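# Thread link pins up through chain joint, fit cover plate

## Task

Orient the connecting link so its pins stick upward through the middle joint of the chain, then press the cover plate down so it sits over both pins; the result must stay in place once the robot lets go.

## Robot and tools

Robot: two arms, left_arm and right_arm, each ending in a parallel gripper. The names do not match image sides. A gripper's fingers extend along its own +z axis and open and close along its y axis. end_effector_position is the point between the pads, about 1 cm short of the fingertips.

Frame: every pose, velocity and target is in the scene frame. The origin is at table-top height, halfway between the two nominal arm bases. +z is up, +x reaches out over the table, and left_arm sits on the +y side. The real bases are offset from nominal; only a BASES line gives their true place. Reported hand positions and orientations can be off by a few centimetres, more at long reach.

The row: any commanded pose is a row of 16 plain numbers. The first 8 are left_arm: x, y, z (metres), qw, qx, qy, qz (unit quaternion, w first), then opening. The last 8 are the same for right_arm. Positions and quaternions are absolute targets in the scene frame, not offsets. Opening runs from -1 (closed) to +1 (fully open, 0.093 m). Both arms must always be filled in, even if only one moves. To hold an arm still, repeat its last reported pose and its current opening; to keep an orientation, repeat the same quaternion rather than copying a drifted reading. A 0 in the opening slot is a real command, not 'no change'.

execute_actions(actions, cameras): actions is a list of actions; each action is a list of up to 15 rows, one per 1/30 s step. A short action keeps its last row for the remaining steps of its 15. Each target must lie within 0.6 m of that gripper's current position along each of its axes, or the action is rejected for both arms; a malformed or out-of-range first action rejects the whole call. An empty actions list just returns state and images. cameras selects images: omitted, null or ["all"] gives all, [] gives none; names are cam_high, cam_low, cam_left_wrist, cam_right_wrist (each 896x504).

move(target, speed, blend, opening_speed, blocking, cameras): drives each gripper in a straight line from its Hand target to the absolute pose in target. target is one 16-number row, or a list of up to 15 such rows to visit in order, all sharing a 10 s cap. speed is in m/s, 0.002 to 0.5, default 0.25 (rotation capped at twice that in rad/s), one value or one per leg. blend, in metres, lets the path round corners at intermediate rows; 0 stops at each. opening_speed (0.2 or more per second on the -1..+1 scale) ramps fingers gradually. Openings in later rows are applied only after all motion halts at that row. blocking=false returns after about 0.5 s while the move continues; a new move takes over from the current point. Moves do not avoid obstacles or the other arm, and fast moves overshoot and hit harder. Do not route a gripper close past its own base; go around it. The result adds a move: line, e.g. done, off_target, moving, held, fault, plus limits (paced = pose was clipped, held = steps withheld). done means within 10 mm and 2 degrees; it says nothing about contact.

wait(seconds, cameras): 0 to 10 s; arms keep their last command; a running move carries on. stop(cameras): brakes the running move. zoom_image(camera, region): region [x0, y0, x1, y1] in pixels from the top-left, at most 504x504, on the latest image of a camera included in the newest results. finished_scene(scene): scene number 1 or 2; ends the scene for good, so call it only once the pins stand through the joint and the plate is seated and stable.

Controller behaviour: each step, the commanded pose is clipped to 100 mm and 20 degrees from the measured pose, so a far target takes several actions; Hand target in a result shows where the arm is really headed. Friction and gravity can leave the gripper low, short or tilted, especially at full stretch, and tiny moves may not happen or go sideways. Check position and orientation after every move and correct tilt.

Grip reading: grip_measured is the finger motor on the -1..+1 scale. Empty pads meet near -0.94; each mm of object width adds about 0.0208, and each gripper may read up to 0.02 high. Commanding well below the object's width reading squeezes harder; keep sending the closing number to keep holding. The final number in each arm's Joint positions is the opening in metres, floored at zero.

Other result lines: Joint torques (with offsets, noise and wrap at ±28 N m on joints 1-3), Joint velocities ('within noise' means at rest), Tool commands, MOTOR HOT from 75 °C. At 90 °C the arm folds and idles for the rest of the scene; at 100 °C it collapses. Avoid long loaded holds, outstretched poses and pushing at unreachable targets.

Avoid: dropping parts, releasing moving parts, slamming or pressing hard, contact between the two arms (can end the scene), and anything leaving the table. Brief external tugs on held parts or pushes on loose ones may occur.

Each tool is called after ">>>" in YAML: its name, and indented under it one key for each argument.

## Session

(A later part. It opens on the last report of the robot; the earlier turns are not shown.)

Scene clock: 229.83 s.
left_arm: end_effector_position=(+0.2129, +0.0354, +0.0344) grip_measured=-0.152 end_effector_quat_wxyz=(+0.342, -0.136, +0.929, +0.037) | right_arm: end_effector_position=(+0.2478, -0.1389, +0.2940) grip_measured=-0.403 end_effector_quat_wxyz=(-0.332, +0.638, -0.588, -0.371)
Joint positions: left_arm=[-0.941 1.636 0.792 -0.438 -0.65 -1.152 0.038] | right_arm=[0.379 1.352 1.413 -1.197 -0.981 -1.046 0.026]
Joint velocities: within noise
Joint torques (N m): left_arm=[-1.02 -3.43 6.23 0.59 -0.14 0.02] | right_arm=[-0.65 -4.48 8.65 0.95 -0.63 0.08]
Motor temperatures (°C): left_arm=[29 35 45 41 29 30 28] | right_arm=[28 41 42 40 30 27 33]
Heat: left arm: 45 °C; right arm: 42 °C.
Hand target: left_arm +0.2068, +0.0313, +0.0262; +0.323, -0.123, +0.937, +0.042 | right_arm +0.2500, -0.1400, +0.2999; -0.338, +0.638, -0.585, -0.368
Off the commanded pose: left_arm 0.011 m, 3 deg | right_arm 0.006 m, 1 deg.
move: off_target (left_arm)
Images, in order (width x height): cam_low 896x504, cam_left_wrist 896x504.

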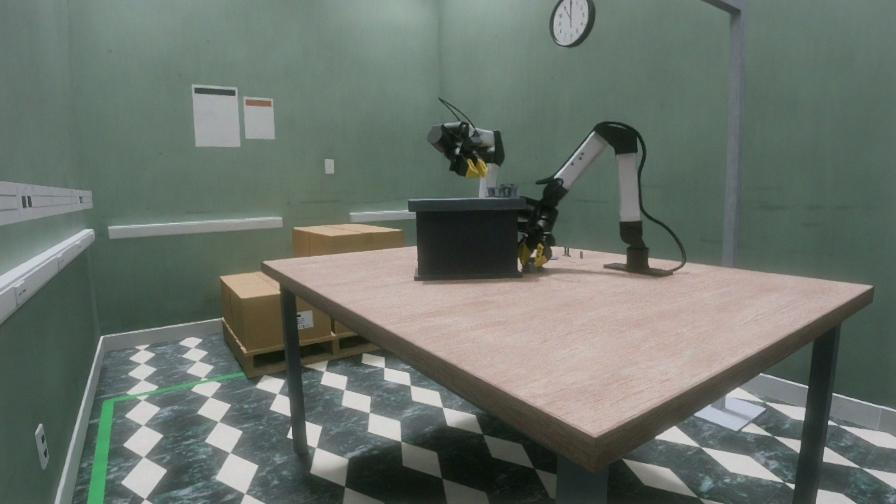

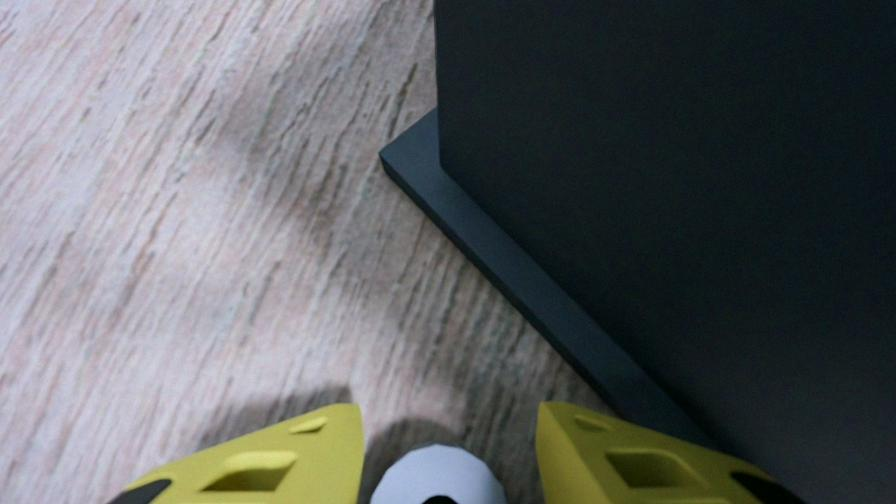

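>>> move:
  target: [0.201,0.023,0.034,0.3228,-0.1234,0.9374,0.0425,-0.15,0.25,-0.14,0.30,0.3378,-0.6385,0.5851,0.3686,-0.4]
  speed: 0.05
  cameras: ["cam_left_wrist","cam_low"]

>>> zoom_image:
  camera: "cam_low"
  region: [490, 180, 610, 290]

Scene clock: 232.23 s.
left_arm: end_effector_position=(+0.2055, +0.0258, +0.0397) grip_measured=-0.151 end_effector_quat_wxyz=(+0.338, -0.130, +0.931, +0.037) | right_arm: end_effector_position=(+0.2478, -0.1389, +0.2940) grip_measured=-0.403 end_effector_quat_wxyz=(-0.332, +0.638, -0.588, -0.371)
Joint positions: left_arm=[-0.979 1.639 0.828 -0.498 -0.651 -1.185 0.038] | right_arm=[0.379 1.352 1.413 -1.197 -0.981 -1.046 0.026]
Joint velocities: within noise
Joint torques (N m): left_arm=[-0.79 -3.9 6.41 0.49 -0.23 -0.09] | right_arm=[-0.66 -4.51 8.64 0.95 -0.64 0.07]
Motor temperatures (°C): left_arm=[29 35 45 41 29 30 28] | right_arm=[28 41 42 40 30 27 33]
Heat: left arm: 45 °C; right arm: 42 °C.
Hand target: left_arm +0.2010, +0.0232, +0.0342; +0.323, -0.123, +0.937, +0.042 | right_arm +0.2500, -0.1400, +0.2999; -0.338, +0.638, -0.585, -0.368
Off the commanded pose: left_arm 0.008 m, 2 deg | right_arm 0.006 m, 1 deg.
move: done
Images, in order (width x height): cam_low 896x504, cam_left_wrist 896x504.

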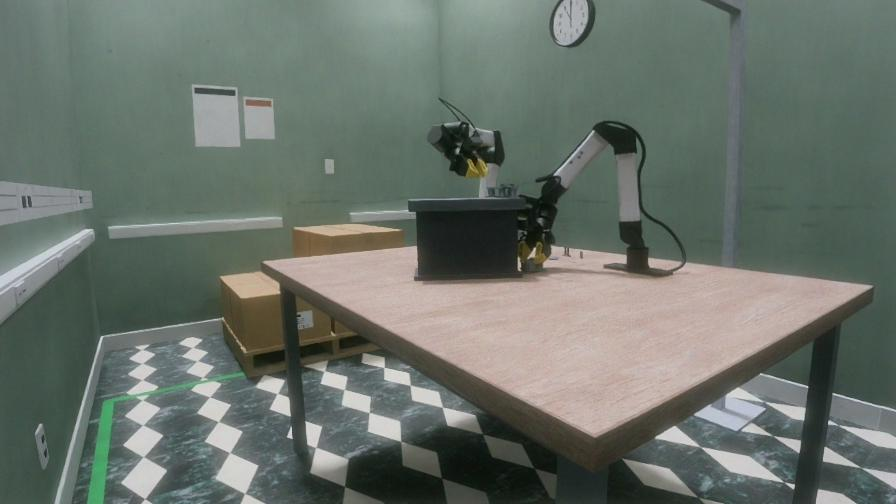

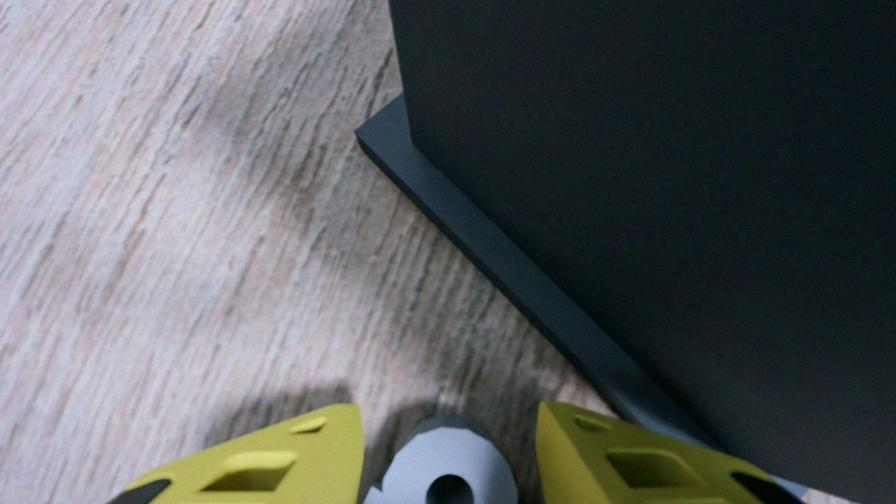

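Scaled by 4.200 from the camera's 896x504 image, which has a finer 1280x720 frame.

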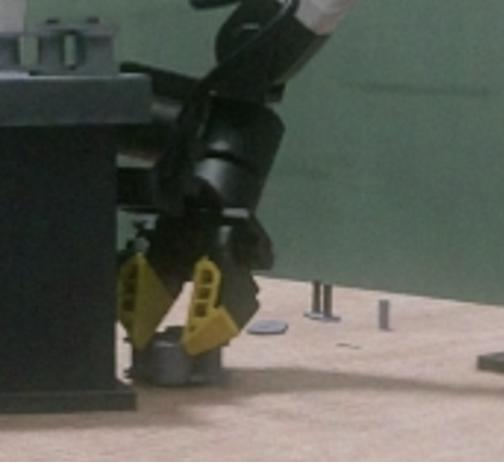

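>>> execute_actions:
  actions: []

Scene clock: 234.73 s.
left_arm: end_effector_position=(+0.2055, +0.0259, +0.0396) grip_measured=-0.151 end_effector_quat_wxyz=(+0.338, -0.130, +0.931, +0.037) | right_arm: end_effector_position=(+0.2478, -0.1389, +0.2940) grip_measured=-0.403 end_effector_quat_wxyz=(-0.332, +0.638, -0.588, -0.371)
Joint positions: left_arm=[-0.979 1.639 0.828 -0.498 -0.651 -1.185 0.038] | right_arm=[0.379 1.352 1.413 -1.197 -0.981 -1.046 0.026]
Joint velocities: within noise
Joint torques (N m): left_arm=[-0.76 -3.95 6.42 0.5 -0.23 -0.11] | right_arm=[-0.65 -4.51 8.65 0.95 -0.64 0.07]
Motor temperatures (°C): left_arm=[29 35 45 40 29 30 28] | right_arm=[28 40 42 40 30 27 33]
Heat: left arm: 45 °C; right arm: 42 °C.
Hand target: left_arm +0.2009, +0.0233, +0.0341; +0.323, -0.123, +0.937, +0.043 | right_arm +0.2500, -0.1400, +0.2999; -0.338, +0.638, -0.585, -0.368
Tool commands: left_gripper/opening=-0.15 right_gripper/opening=-0.4
Off the commanded pose: left_arm 0.008 m, 2 deg | right_arm 0.006 m, 1 deg.

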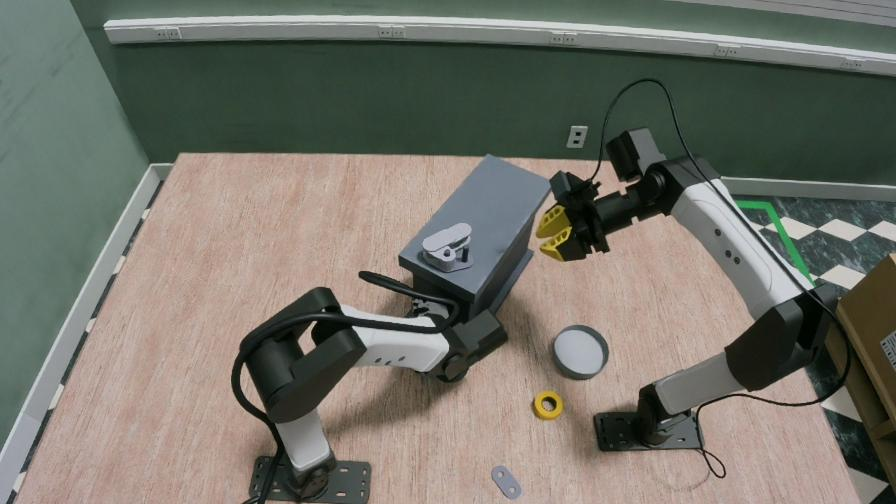

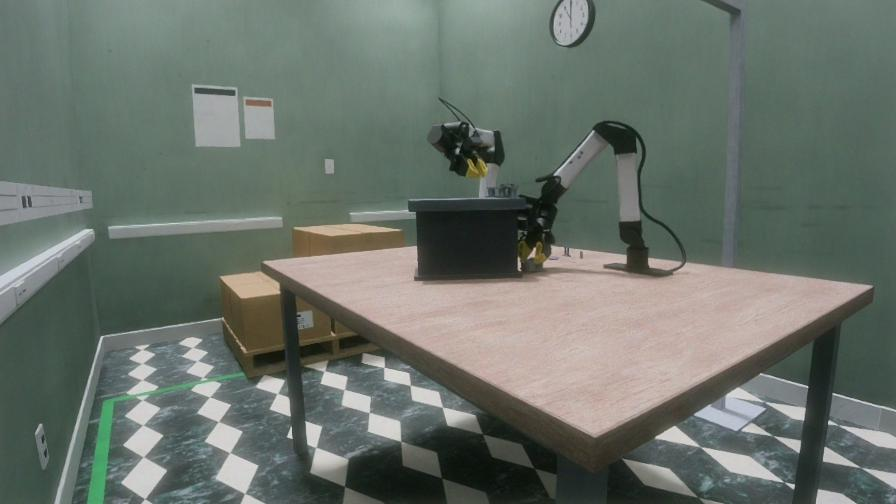

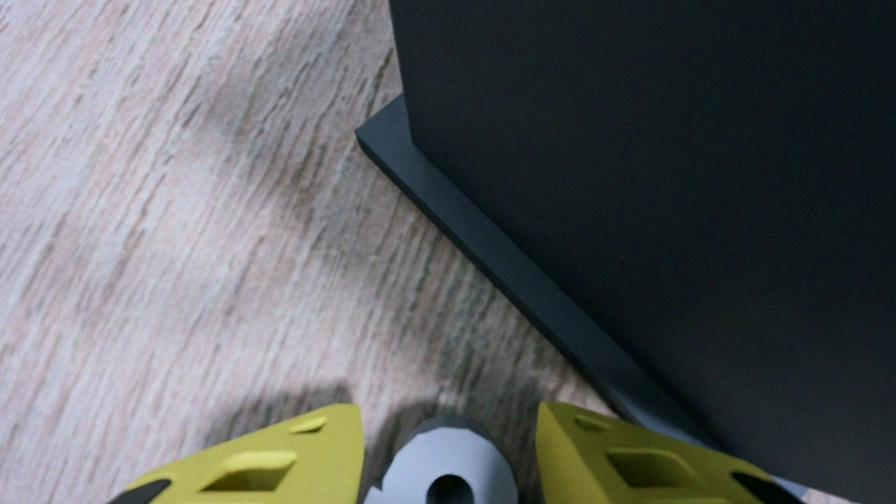

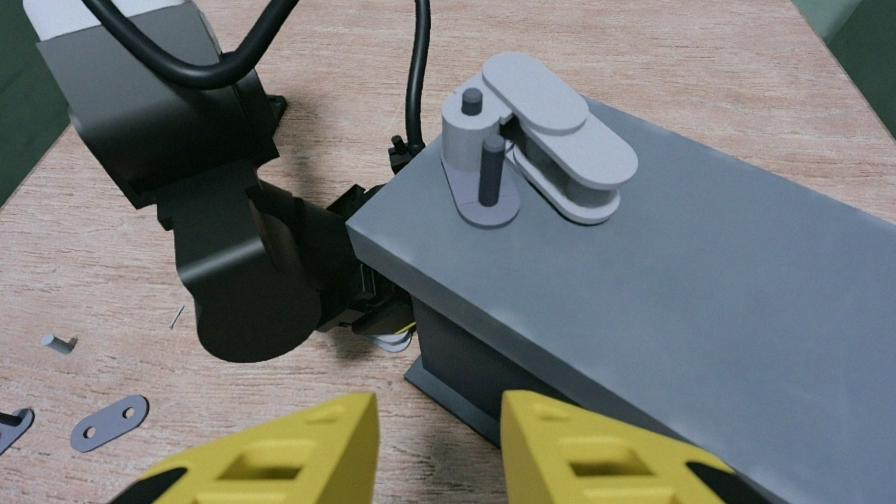

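>>> move:
  target:
    - [0.19,0.03,0.07,0.3228,-0.1234,0.9374,0.0425,-0.15,0.25,-0.14,0.2999,-0.338,0.638,-0.585,-0.368,-0.4]
    - [0.12,0.03,0.11,0.3417,0.041,0.9388,-0.0149,-0.15,0.25,-0.14,0.2999,-0.338,0.638,-0.585,-0.368,-0.4]
  speed: 0.15
  blend: 0.02
  cameras: ["cam_left_wrist","cam_right_wrist"]

Scene clock: 237.23 s.
left_arm: end_effector_position=(+0.1243, +0.0254, +0.1123) grip_measured=-0.151 end_effector_quat_wxyz=(+0.348, +0.028, +0.937, -0.022) | right_arm: end_effector_position=(+0.2478, -0.1389, +0.2940) grip_measured=-0.403 end_effector_quat_wxyz=(-0.332, +0.638, -0.588, -0.371)
Joint positions: left_arm=[-1.247 1.218 0.774 -0.803 -0.646 -1.095 0.038] | right_arm=[0.379 1.352 1.413 -1.197 -0.981 -1.046 0.026]
Joint velocities: within noise
Joint torques (N m): left_arm=[-0.64 -4.07 5.16 0.68 -0.36 0.1] | right_arm=[-0.65 -4.63 8.53 0.96 -0.63 0.09]
Motor temperatures (°C): left_arm=[29 35 45 40 29 30 28] | right_arm=[28 40 42 40 30 27 33]
Heat: left arm: 45 °C; right arm: 42 °C.
Hand target: left_arm +0.1202, +0.0299, +0.1099; +0.342, +0.041, +0.939, -0.015 | right_arm +0.2500, -0.1400, +0.2998; -0.338, +0.638, -0.585, -0.368
Off the commanded pose: left_arm 0.007 m, 2 deg | right_arm 0.006 m, 1 deg.
move: done; blend cut to 0.0191 m at target 1
Images, in order (width x height): cam_left_wrist 896x504, cam_right_wrist 896x504.

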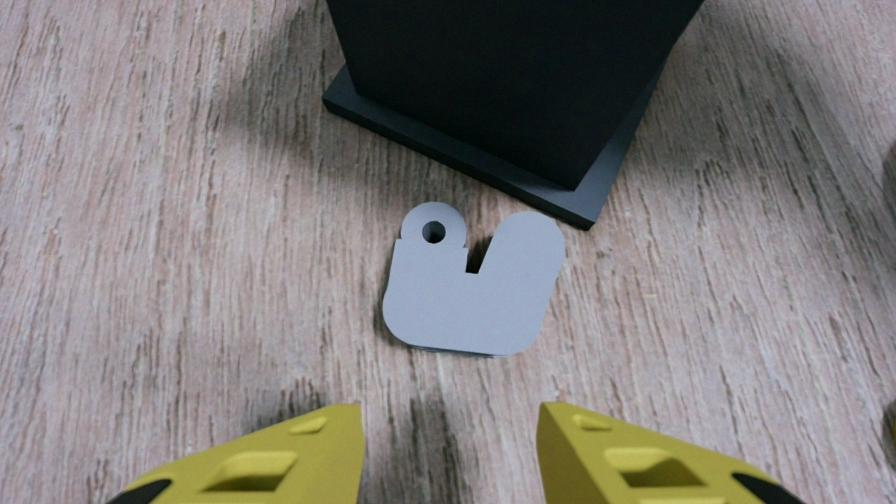

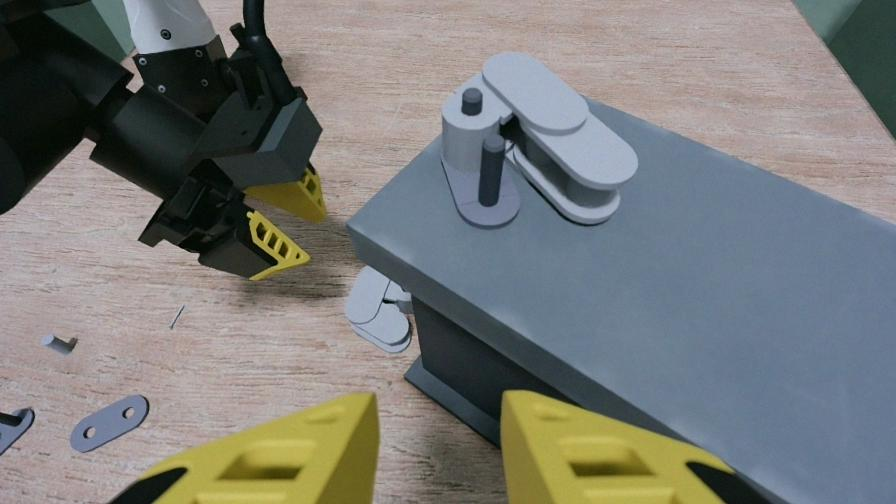

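>>> move:
  target:
    - [0.155,0.016,0.06,0.3368,0.0414,0.9329,-0.1145,0.75,0.25,-0.14,0.2999,-0.338,0.638,-0.585,-0.368,-0.4]
  speed: 0.12
  cameras: ["cam_left_wrist"]

Scene clock: 245.33 s.
left_arm: end_effector_position=(+0.1562, +0.0148, +0.0669) grip_measured=+0.749 end_effector_quat_wxyz=(+0.344, +0.034, +0.931, -0.119) | right_arm: end_effector_position=(+0.2478, -0.1389, +0.2940) grip_measured=-0.403 end_effector_quat_wxyz=(-0.332, +0.638, -0.588, -0.371)
Joint positions: left_arm=[-1.043 1.198 0.514 -0.269 -0.447 -0.843 0.081] | right_arm=[0.379 1.352 1.413 -1.197 -0.981 -1.046 0.026]
Joint velocities: within noise
Joint torques (N m): left_arm=[0.28 -1.59 5.14 1.48 -0.12 0.11] | right_arm=[-0.62 -4.62 8.51 0.96 -0.63 0.09]
Motor temperatures (°C): left_arm=[29 35 45 40 29 30 28] | right_arm=[28 40 42 39 30 27 33]
Heat: left arm: 45 °C; right arm: 42 °C.
Hand target: left_arm +0.1549, +0.0161, +0.0602; +0.337, +0.041, +0.934, -0.114 | right_arm +0.2500, -0.1400, +0.2998; -0.338, +0.638, -0.585, -0.368
Off the commanded pose: left_arm 0.007 m, 1 deg | right_arm 0.006 m, 1 deg.
move: done
Images, in order (width x height): cam_left_wrist 896x504.

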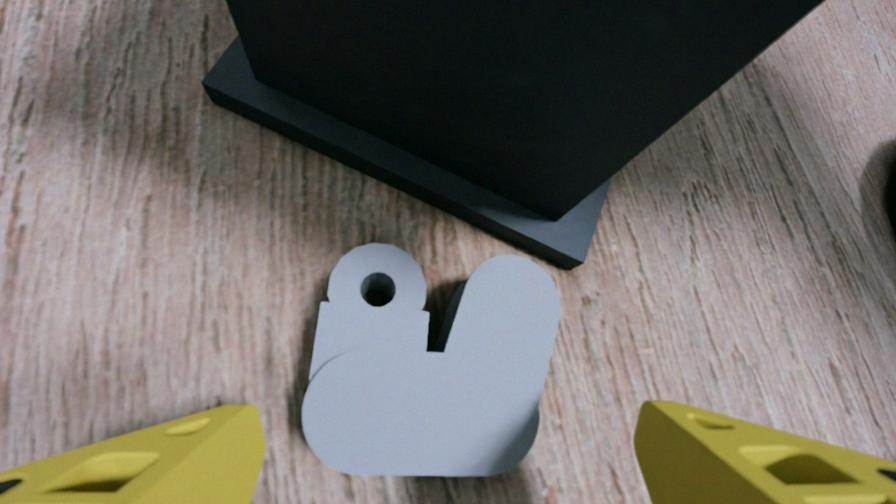

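>>> move:
  target:
    - [0.158,0.020,0.024,0.3368,0.0414,0.9329,-0.1145,0.75,0.25,-0.14,0.2999,-0.338,0.638,-0.585,-0.368,-0.4]
  speed: 0.08
  cameras: ["cam_left_wrist"]

>>> move:
  target:
    - [0.158,0.020,0.024,0.3368,0.0414,0.9329,-0.1145,0.0,0.25,-0.14,0.2999,-0.338,0.638,-0.585,-0.368,-0.4]
  speed: 0.08
  opening_speed: 0.7
  cameras: ["cam_left_wrist"]

Scene clock: 247.37 s.
left_arm: end_effector_position=(+0.1592, +0.0187, +0.0295) grip_measured=+0.749 end_effector_quat_wxyz=(+0.343, +0.034, +0.931, -0.118) | right_arm: end_effector_position=(+0.2478, -0.1389, +0.2940) grip_measured=-0.403 end_effector_quat_wxyz=(-0.332, +0.638, -0.588, -0.371)
Joint positions: left_arm=[-1.02 1.304 0.405 -0.048 -0.433 -0.821 0.081] | right_arm=[0.379 1.352 1.413 -1.197 -0.981 -1.046 0.026]
Joint velocities: within noise
Joint torques (N m): left_arm=[0.31 -1.96 4.74 1.49 -0.13 0.12] | right_arm=[-0.64 -4.63 8.51 0.96 -0.62 0.1]
Motor temperatures (°C): left_arm=[29 35 45 41 29 30 28] | right_arm=[28 40 42 39 30 27 33]
Heat: left arm: 45 °C; right arm: 42 °C.
Hand target: left_arm +0.1579, +0.0202, +0.0241; +0.337, +0.041, +0.934, -0.114 | right_arm +0.2500, -0.1400, +0.2998; -0.338, +0.638, -0.585, -0.368
Off the commanded pose: left_arm 0.006 m, 1 deg | right_arm 0.006 m, 1 deg.
move: done
Images, in order (width x height): cam_left_wrist 896x504.

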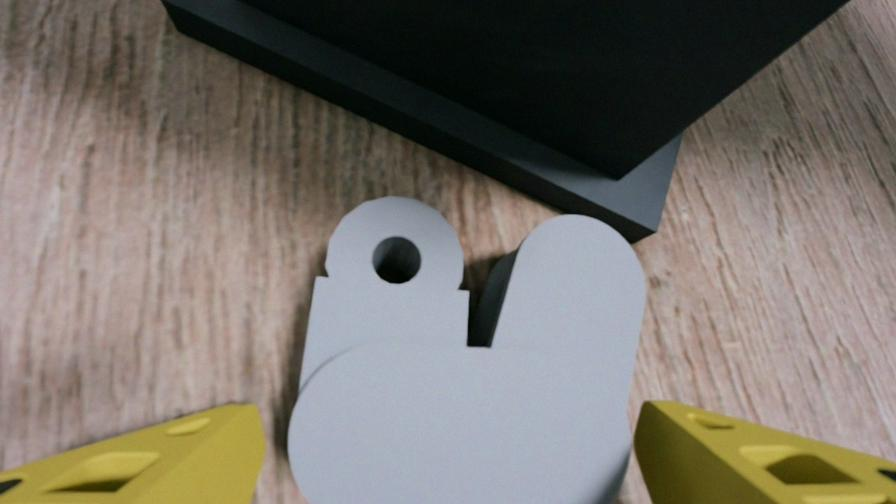

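Scene clock: 248.67 s.
left_arm: end_effector_position=(+0.1592, +0.0156, +0.0306) grip_measured=+0.001 end_effector_quat_wxyz=(+0.343, +0.035, +0.930, -0.125) | right_arm: end_effector_position=(+0.2478, -0.1389, +0.2940) grip_measured=-0.403 end_effector_quat_wxyz=(-0.332, +0.638, -0.588, -0.371)
Joint positions: left_arm=[-1.02 1.304 0.405 -0.035 -0.423 -0.82 0.045] | right_arm=[0.379 1.352 1.413 -1.197 -0.981 -1.046 0.026]
Joint velocities: within noise
Joint torques (N m): left_arm=[0.29 -1.99 4.78 1.39 -0.24 0.12] | right_arm=[-0.65 -4.64 8.53 0.96 -0.62 0.09]
Motor temperatures (°C): left_arm=[29 35 45 41 29 30 28] | right_arm=[28 40 42 39 30 27 33]
Heat: left arm: 45 °C; right arm: 42 °C.
Hand target: left_arm +0.1579, +0.0202, +0.0241; +0.337, +0.041, +0.934, -0.114 | right_arm +0.2500, -0.1400, +0.2998; -0.338, +0.638, -0.585, -0.368
Off the commanded pose: left_arm 0.008 m, 2 deg | right_arm 0.006 m, 1 deg.
move: done
Images, in order (width x height): cam_left_wrist 896x504.

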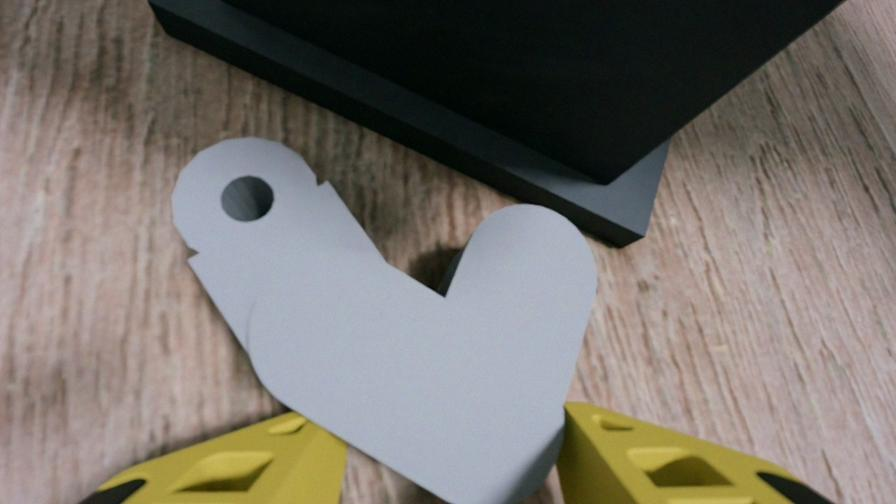

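>>> move:
  target:
    - [0.145,0.018,0.035,0.3368,0.0414,0.9329,-0.1145,0.7,0.25,-0.14,0.2999,-0.338,0.638,-0.585,-0.368,-0.4]
    - [0.12,0.03,0.11,0.3417,0.041,0.9388,-0.0149,0.2,0.25,-0.14,0.2999,-0.338,0.638,-0.585,-0.368,-0.4]
  speed: 0.12
  cameras: ["cam_left_wrist"]

Scene clock: 251.40 s.
left_arm: end_effector_position=(+0.1196, +0.0311, +0.1059) grip_measured=+0.201 end_effector_quat_wxyz=(+0.339, +0.044, +0.940, -0.017) | right_arm: end_effector_position=(+0.2478, -0.1389, +0.2940) grip_measured=-0.403 end_effector_quat_wxyz=(-0.332, +0.638, -0.588, -0.371)
Joint positions: left_arm=[-1.248 1.197 0.744 -0.803 -0.627 -1.068 0.055] | right_arm=[0.379 1.352 1.413 -1.197 -0.981 -1.046 0.026]
Joint velocities: within noise
Joint torques (N m): left_arm=[-0.66 -1.96 7.58 0.64 -0.53 -0.2] | right_arm=[-0.62 -4.64 8.51 0.96 -0.63 0.09]
Motor temperatures (°C): left_arm=[29 35 45 41 29 30 28] | right_arm=[28 40 42 39 30 27 33]
Heat: left arm: 45 °C; right arm: 42 °C.
Hand target: left_arm +0.1200, +0.0300, +0.1099; +0.342, +0.041, +0.939, -0.015 | right_arm +0.2500, -0.1400, +0.2998; -0.338, +0.638, -0.585, -0.368
Off the commanded pose: left_arm 0.004 m, 1 deg | right_arm 0.006 m, 1 deg.
move: done
Images, in order (width x height): cam_left_wrist 896x504.

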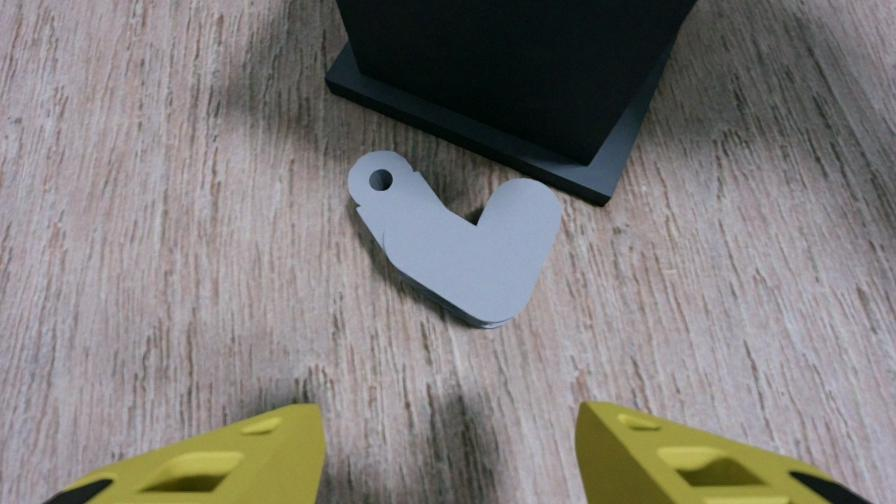

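>>> move:
  target:
    - [0.183,0.042,0.065,0.3333,-0.2114,0.9156,0.0769,0.0,0.25,-0.14,0.2999,-0.338,0.638,-0.585,-0.368,-0.4]
  speed: 0.12
  cameras: ["cam_left_wrist"]

Scene clock: 256.87 s.
left_arm: end_effector_position=(+0.1804, +0.0411, +0.0641) grip_measured=+0.001 end_effector_quat_wxyz=(+0.330, -0.205, +0.919, +0.069) | right_arm: end_effector_position=(+0.2478, -0.1389, +0.2940) grip_measured=-0.403 end_effector_quat_wxyz=(-0.332, +0.638, -0.588, -0.371)
Joint positions: left_arm=[-1.043 1.609 0.92 -0.813 -0.686 -1.475 0.045] | right_arm=[0.379 1.352 1.413 -1.197 -0.981 -1.046 0.026]
Joint velocities: within noise
Joint torques (N m): left_arm=[0.21 -4.05 6.65 0.15 -0.57 -0.2] | right_arm=[-0.64 -4.63 8.53 0.96 -0.63 0.09]
Motor temperatures (°C): left_arm=[29 35 45 40 29 30 28] | right_arm=[28 40 42 39 30 27 33]
Heat: left arm: 45 °C; right arm: 42 °C.
Hand target: left_arm +0.1830, +0.0420, +0.0650; +0.333, -0.211, +0.916, +0.077 | right_arm +0.2500, -0.1400, +0.2998; -0.338, +0.638, -0.585, -0.368
Off the commanded pose: left_arm 0.003 m, 1 deg | right_arm 0.006 m, 1 deg.
move: done
Images, in order (width x height): cam_left_wrist 896x504.

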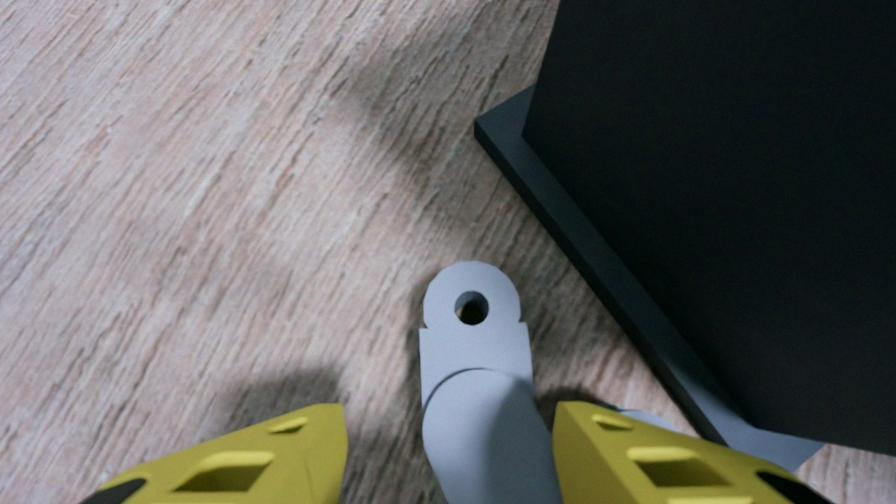

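>>> move:
  target:
    - [0.192,0.040,0.05,0.3333,-0.2114,0.9156,0.0769,0.0,0.25,-0.14,0.2999,-0.338,0.638,-0.585,-0.368,-0.4]
    - [0.199,0.043,0.025,0.3333,-0.2114,0.9156,0.0769,0.0,0.25,-0.14,0.2999,-0.338,0.638,-0.585,-0.368,-0.4]
  speed: 0.08
  blend: 0.005
  cameras: ["cam_left_wrist"]

Scene clock: 258.80 s.
left_arm: end_effector_position=(+0.1995, +0.0401, +0.0324) grip_measured=+0.001 end_effector_quat_wxyz=(+0.338, -0.218, +0.913, +0.067) | right_arm: end_effector_position=(+0.2478, -0.1389, +0.2940) grip_measured=-0.403 end_effector_quat_wxyz=(-0.332, +0.638, -0.588, -0.371)
Joint positions: left_arm=[-0.99 1.707 0.875 -0.629 -0.696 -1.437 0.045] | right_arm=[0.379 1.352 1.413 -1.197 -0.981 -1.046 0.026]
Joint velocities: within noise
Joint torques (N m): left_arm=[0.24 -4.46 4.04 0.54 -0.45 0.15] | right_arm=[-0.64 -4.63 8.53 0.96 -0.62 0.09]
Motor temperatures (°C): left_arm=[29 35 45 40 29 30 28] | right_arm=[28 40 42 39 30 27 33]
Heat: left arm: 45 °C; right arm: 42 °C.
Hand target: left_arm +0.1989, +0.0431, +0.0253; +0.333, -0.212, +0.916, +0.077 | right_arm +0.2500, -0.1400, +0.2998; -0.338, +0.638, -0.585, -0.368
Off the commanded pose: left_arm 0.008 m, 1 deg | right_arm 0.006 m, 1 deg.
move: done
Images, in order (width x height): cam_left_wrist 896x504.

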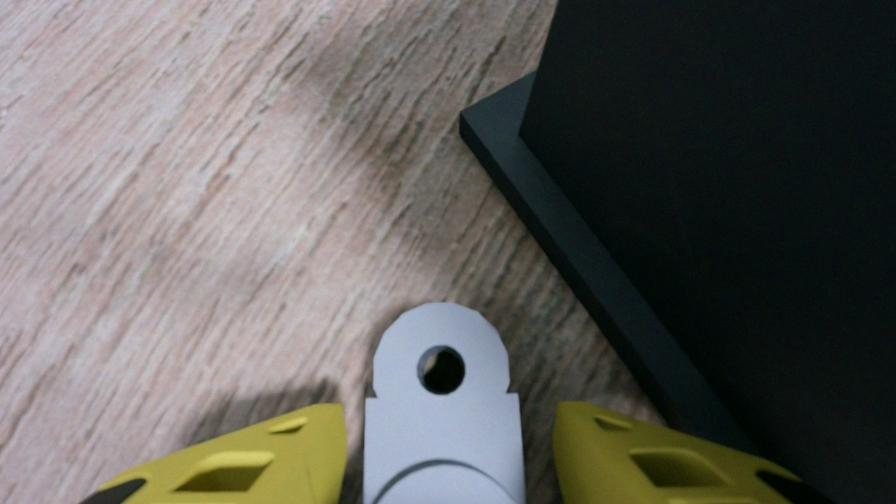

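>>> move:
  target:
    - [0.196,0.042,0.018,0.3333,-0.2114,0.9156,0.0769,0.0,0.25,-0.14,0.2999,-0.338,0.638,-0.585,-0.368,-0.4]
  speed: 0.08
  cameras: ["cam_left_wrist"]

>>> move:
  target:
    - [0.196,0.042,0.018,0.3333,-0.2114,0.9156,0.0769,-0.62,0.25,-0.14,0.2999,-0.338,0.638,-0.585,-0.368,-0.4]
  opening_speed: 0.7
  cameras: ["cam_left_wrist"]

Scene clock: 260.03 s.
left_arm: end_effector_position=(+0.2011, +0.0381, +0.0274) grip_measured=+0.001 end_effector_quat_wxyz=(+0.340, -0.220, +0.912, +0.063) | right_arm: end_effector_position=(+0.2478, -0.1389, +0.2940) grip_measured=-0.403 end_effector_quat_wxyz=(-0.332, +0.638, -0.588, -0.371)
Joint positions: left_arm=[-0.99 1.721 0.866 -0.593 -0.697 -1.436 0.045] | right_arm=[0.379 1.352 1.413 -1.197 -0.981 -1.046 0.026]
Joint velocities: within noise
Joint torques (N m): left_arm=[-0.68 -4.23 3.69 0.41 -0.45 -0.03] | right_arm=[-0.65 -4.63 8.51 0.96 -0.63 0.09]
Motor temperatures (°C): left_arm=[29 35 45 40 29 30 28] | right_arm=[28 40 42 39 30 27 33]
Heat: left arm: 45 °C; right arm: 42 °C.
Hand target: left_arm +0.1959, +0.0422, +0.0183; +0.333, -0.211, +0.916, +0.077 | right_arm +0.2500, -0.1400, +0.2998; -0.338, +0.638, -0.585, -0.368
Off the commanded pose: left_arm 0.011 m, 2 deg | right_arm 0.006 m, 1 deg.
move: off_target (left_arm)
Images, in order (width x height): cam_left_wrist 896x504.

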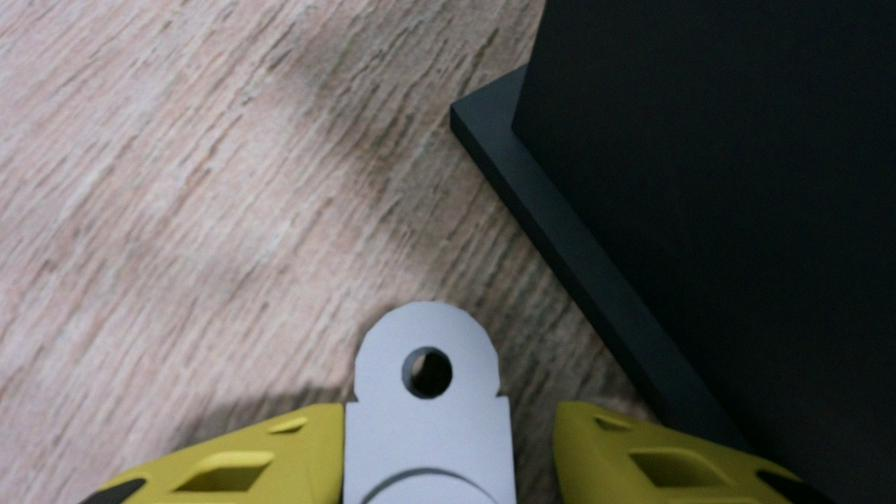

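Scene clock: 261.13 s.
left_arm: end_effector_position=(+0.2013, +0.0378, +0.0268) grip_measured=-0.464 end_effector_quat_wxyz=(+0.341, -0.221, +0.912, +0.061) | right_arm: end_effector_position=(+0.2478, -0.1389, +0.2940) grip_measured=-0.403 end_effector_quat_wxyz=(-0.332, +0.638, -0.588, -0.371)
Joint positions: left_arm=[-0.99 1.721 0.862 -0.586 -0.698 -1.436 0.023] | right_arm=[0.379 1.352 1.413 -1.197 -0.981 -1.046 0.026]
Joint velocities: within noise
Joint torques (N m): left_arm=[-0.64 -4.29 3.95 0.37 -0.45 -0.03] | right_arm=[-0.65 -4.63 8.51 0.96 -0.63 0.1]
Motor temperatures (°C): left_arm=[29 35 45 40 29 30 28] | right_arm=[28 40 42 39 30 27 33]
Heat: left arm: 45 °C; right arm: 42 °C.
Hand target: left_arm +0.1960, +0.0422, +0.0183; +0.333, -0.211, +0.916, +0.077 | right_arm +0.2500, -0.1400, +0.2998; -0.338, +0.638, -0.585, -0.368
Off the commanded pose: left_arm 0.011 m, 2 deg | right_arm 0.006 m, 1 deg.
move: off_target (left_arm)
Images, in order (width x height): cam_left_wrist 896x504.

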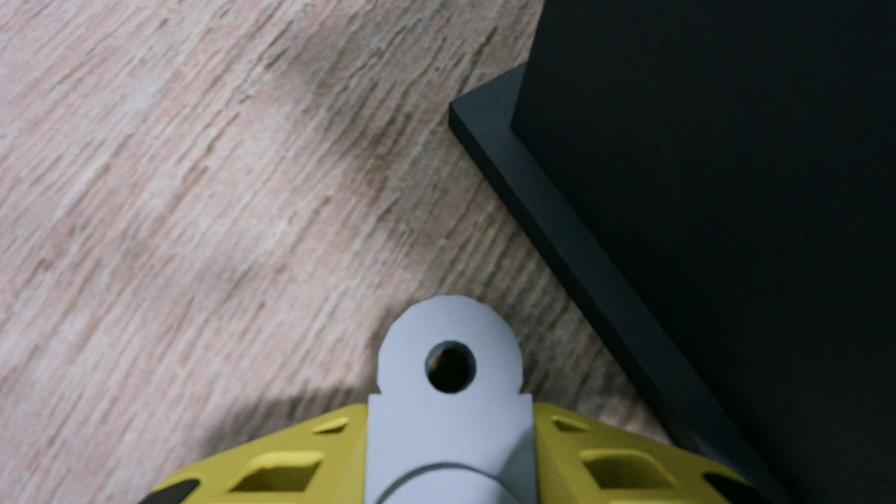

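>>> move:
  target:
    - [0.195,0.042,0.045,0.3333,-0.2114,0.9156,0.0769,-0.75,0.25,-0.14,0.2999,-0.338,0.638,-0.585,-0.368,-0.4]
    - [0.12,0.04,0.07,0.3333,-0.2114,0.9156,0.0769,-0.75,0.25,-0.14,0.2999,-0.338,0.638,-0.585,-0.368,-0.4]
    - [0.115,0.04,0.33,0.3333,-0.2114,0.9156,0.0769,-0.75,0.25,-0.14,0.2999,-0.338,0.638,-0.585,-0.368,-0.4]
  speed: 0.12
  blend: 0.02

Scene clock: 265.97 s.
left_arm: end_effector_position=(+0.1131, +0.0382, +0.3150) grip_measured=-0.464 end_effector_quat_wxyz=(+0.348, -0.137, +0.921, -0.108) | right_arm: end_effector_position=(+0.2478, -0.1389, +0.2940) grip_measured=-0.403 end_effector_quat_wxyz=(-0.332, +0.638, -0.588, -0.371)
Joint positions: left_arm=[-1.292 1.271 1.63 -1.573 -0.67 -1.48 0.023] | right_arm=[0.379 1.352 1.413 -1.197 -0.981 -1.046 0.026]
Joint velocities: within noise
Joint torques (N m): left_arm=[-0.69 -3.81 7.35 0.92 -0.75 0.12] | right_arm=[-0.65 -4.64 8.51 0.96 -0.62 0.09]
Motor temperatures (°C): left_arm=[29 35 45 39 29 30 28] | right_arm=[28 40 42 39 30 27 33]
Heat: left arm: 45 °C; right arm: 42 °C.
Hand target: left_arm +0.1154, +0.0403, +0.3292; +0.365, -0.139, +0.912, -0.126 | right_arm +0.2500, -0.1400, +0.2998; -0.338, +0.638, -0.585, -0.368
Off the commanded pose: left_arm 0.015 m, 23 deg; orientation clipped | right_arm 0.006 m, 1 deg.
joint read past its limit (left arm) — joint 4 (wrist pitch), lower limit.
joint sent to its limit (left arm) — joint 4 (wrist pitch), lower limit. The joint targets are off in orientation, not in position.
move: off_target (left_arm); blend cut to 0.0134 m at target 1; limits=paced

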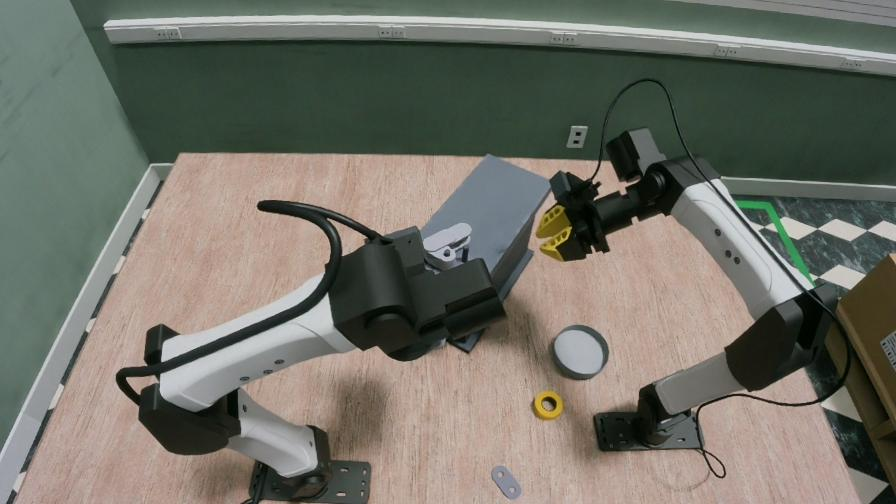

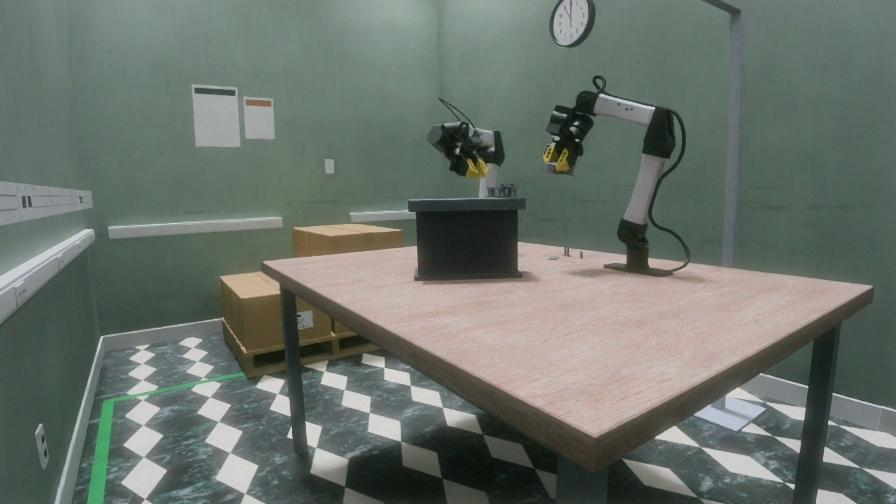

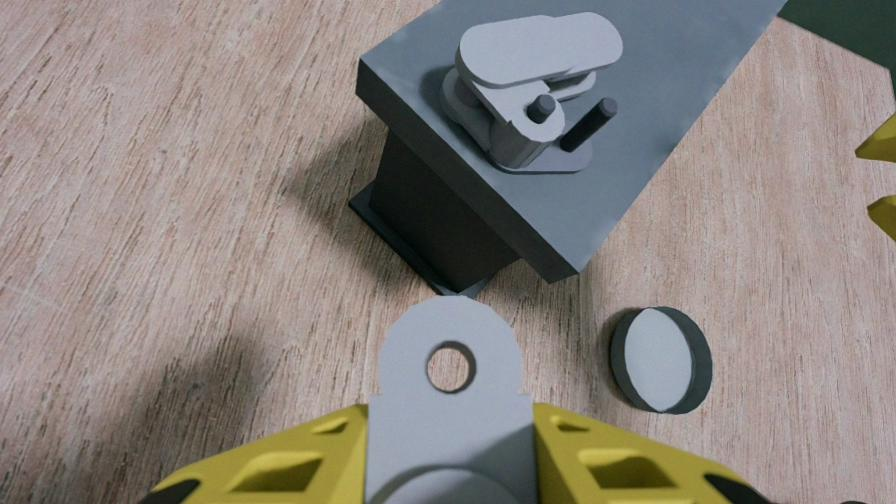

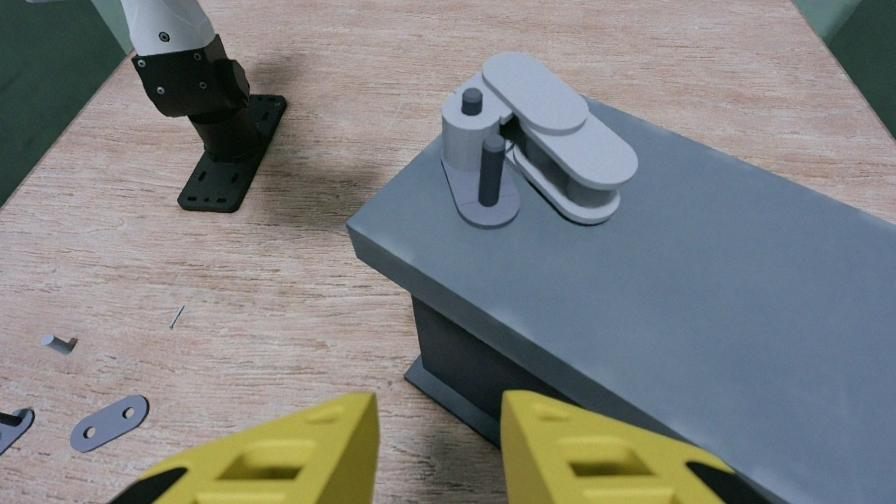

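>>> move:
  target:
    - [0.20,-0.01,0.325,0.3333,-0.2114,0.9156,0.0769,-0.75,0.25,-0.14,0.2999,-0.338,0.638,-0.585,-0.368,-0.4]
  speed: 0.12

Scene clock: 268.77 s.
left_arm: end_effector_position=(+0.1924, -0.0098, +0.3123) grip_measured=-0.464 end_effector_quat_wxyz=(+0.361, -0.167, +0.917, -0.021) | right_arm: end_effector_position=(+0.2478, -0.1389, +0.2940) grip_measured=-0.403 end_effector_quat_wxyz=(-0.332, +0.638, -0.588, -0.371)
Joint positions: left_arm=[-1.089 1.652 1.957 -1.577 -0.688 -1.358 0.023] | right_arm=[0.379 1.352 1.413 -1.197 -0.981 -1.046 0.026]
Joint velocities: within noise
Joint torques (N m): left_arm=[0.31 -5.48 7.97 0.86 -0.82 0.08] | right_arm=[-0.64 -4.62 8.5 0.96 -0.63 0.1]
Motor temperatures (°C): left_arm=[29 35 45 39 29 30 29] | right_arm=[28 40 42 39 30 27 33]
Heat: left arm: 45 °C; right arm: 42 °C.
Hand target: left_arm +0.1998, -0.0095, +0.3244; +0.383, -0.171, +0.908, -0.027 | right_arm +0.2500, -0.1400, +0.2998; -0.338, +0.638, -0.585, -0.368
Off the commanded pose: left_arm 0.015 m, 13 deg | right_arm 0.006 m, 1 deg.
joint read past its limit (left arm) — joint 4 (wrist pitch), lower limit.
joint sent to its limit (left arm) — joint 4 (wrist pitch), lower limit. The joint targets are off in orientation, not in position.
move: off_target (left_arm)

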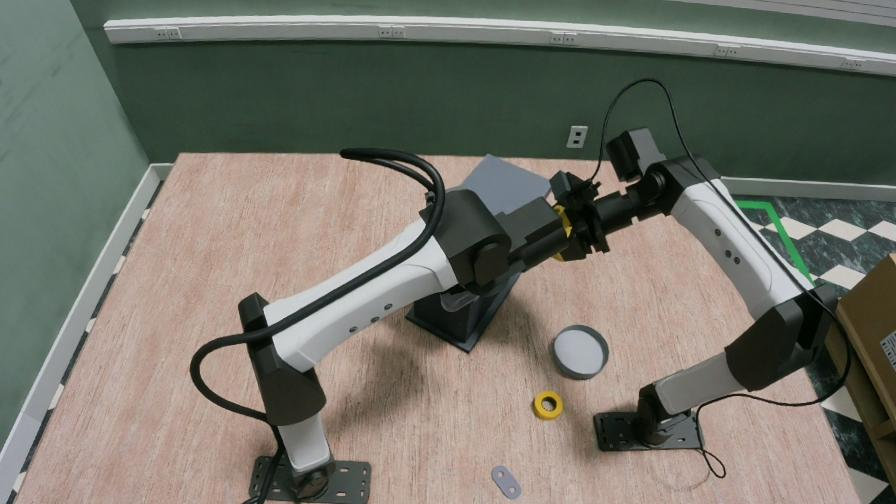

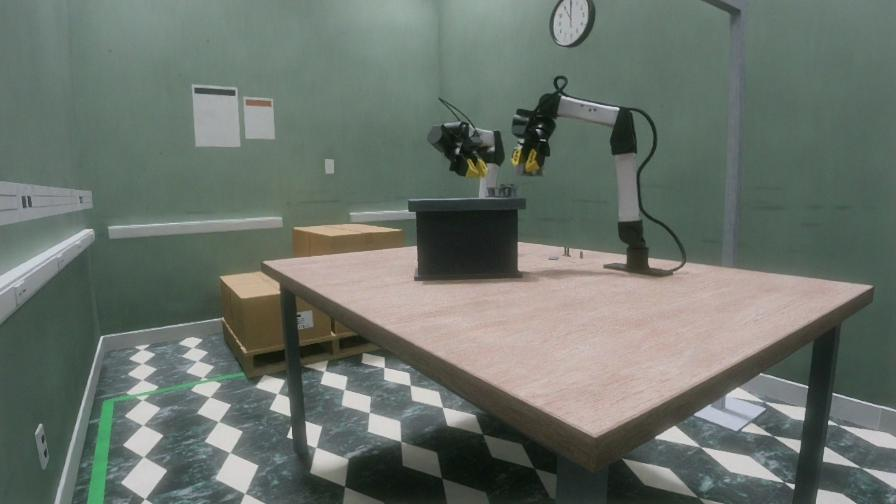

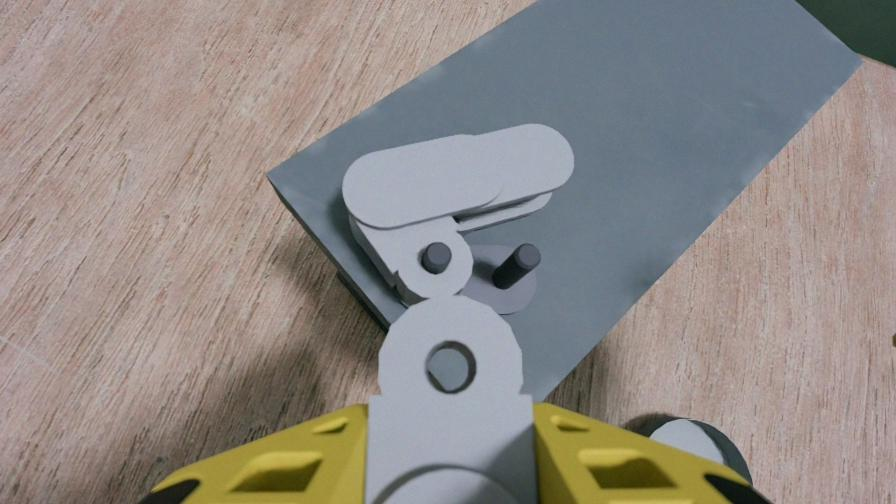

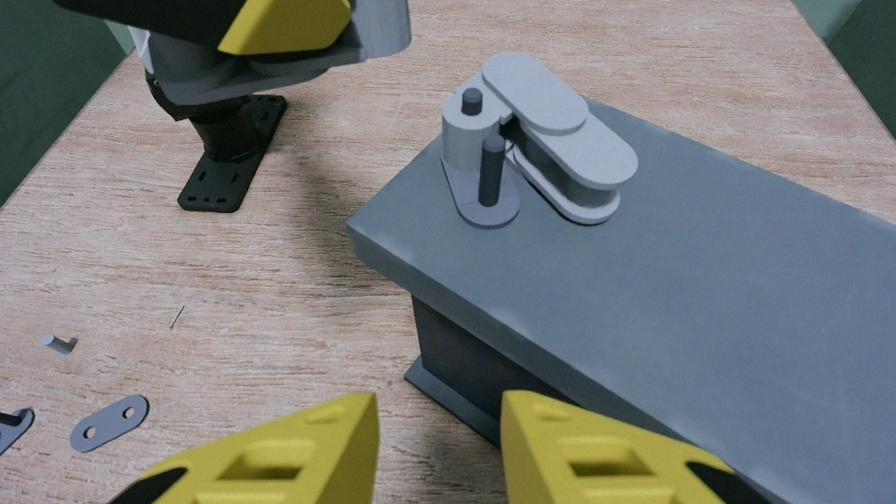

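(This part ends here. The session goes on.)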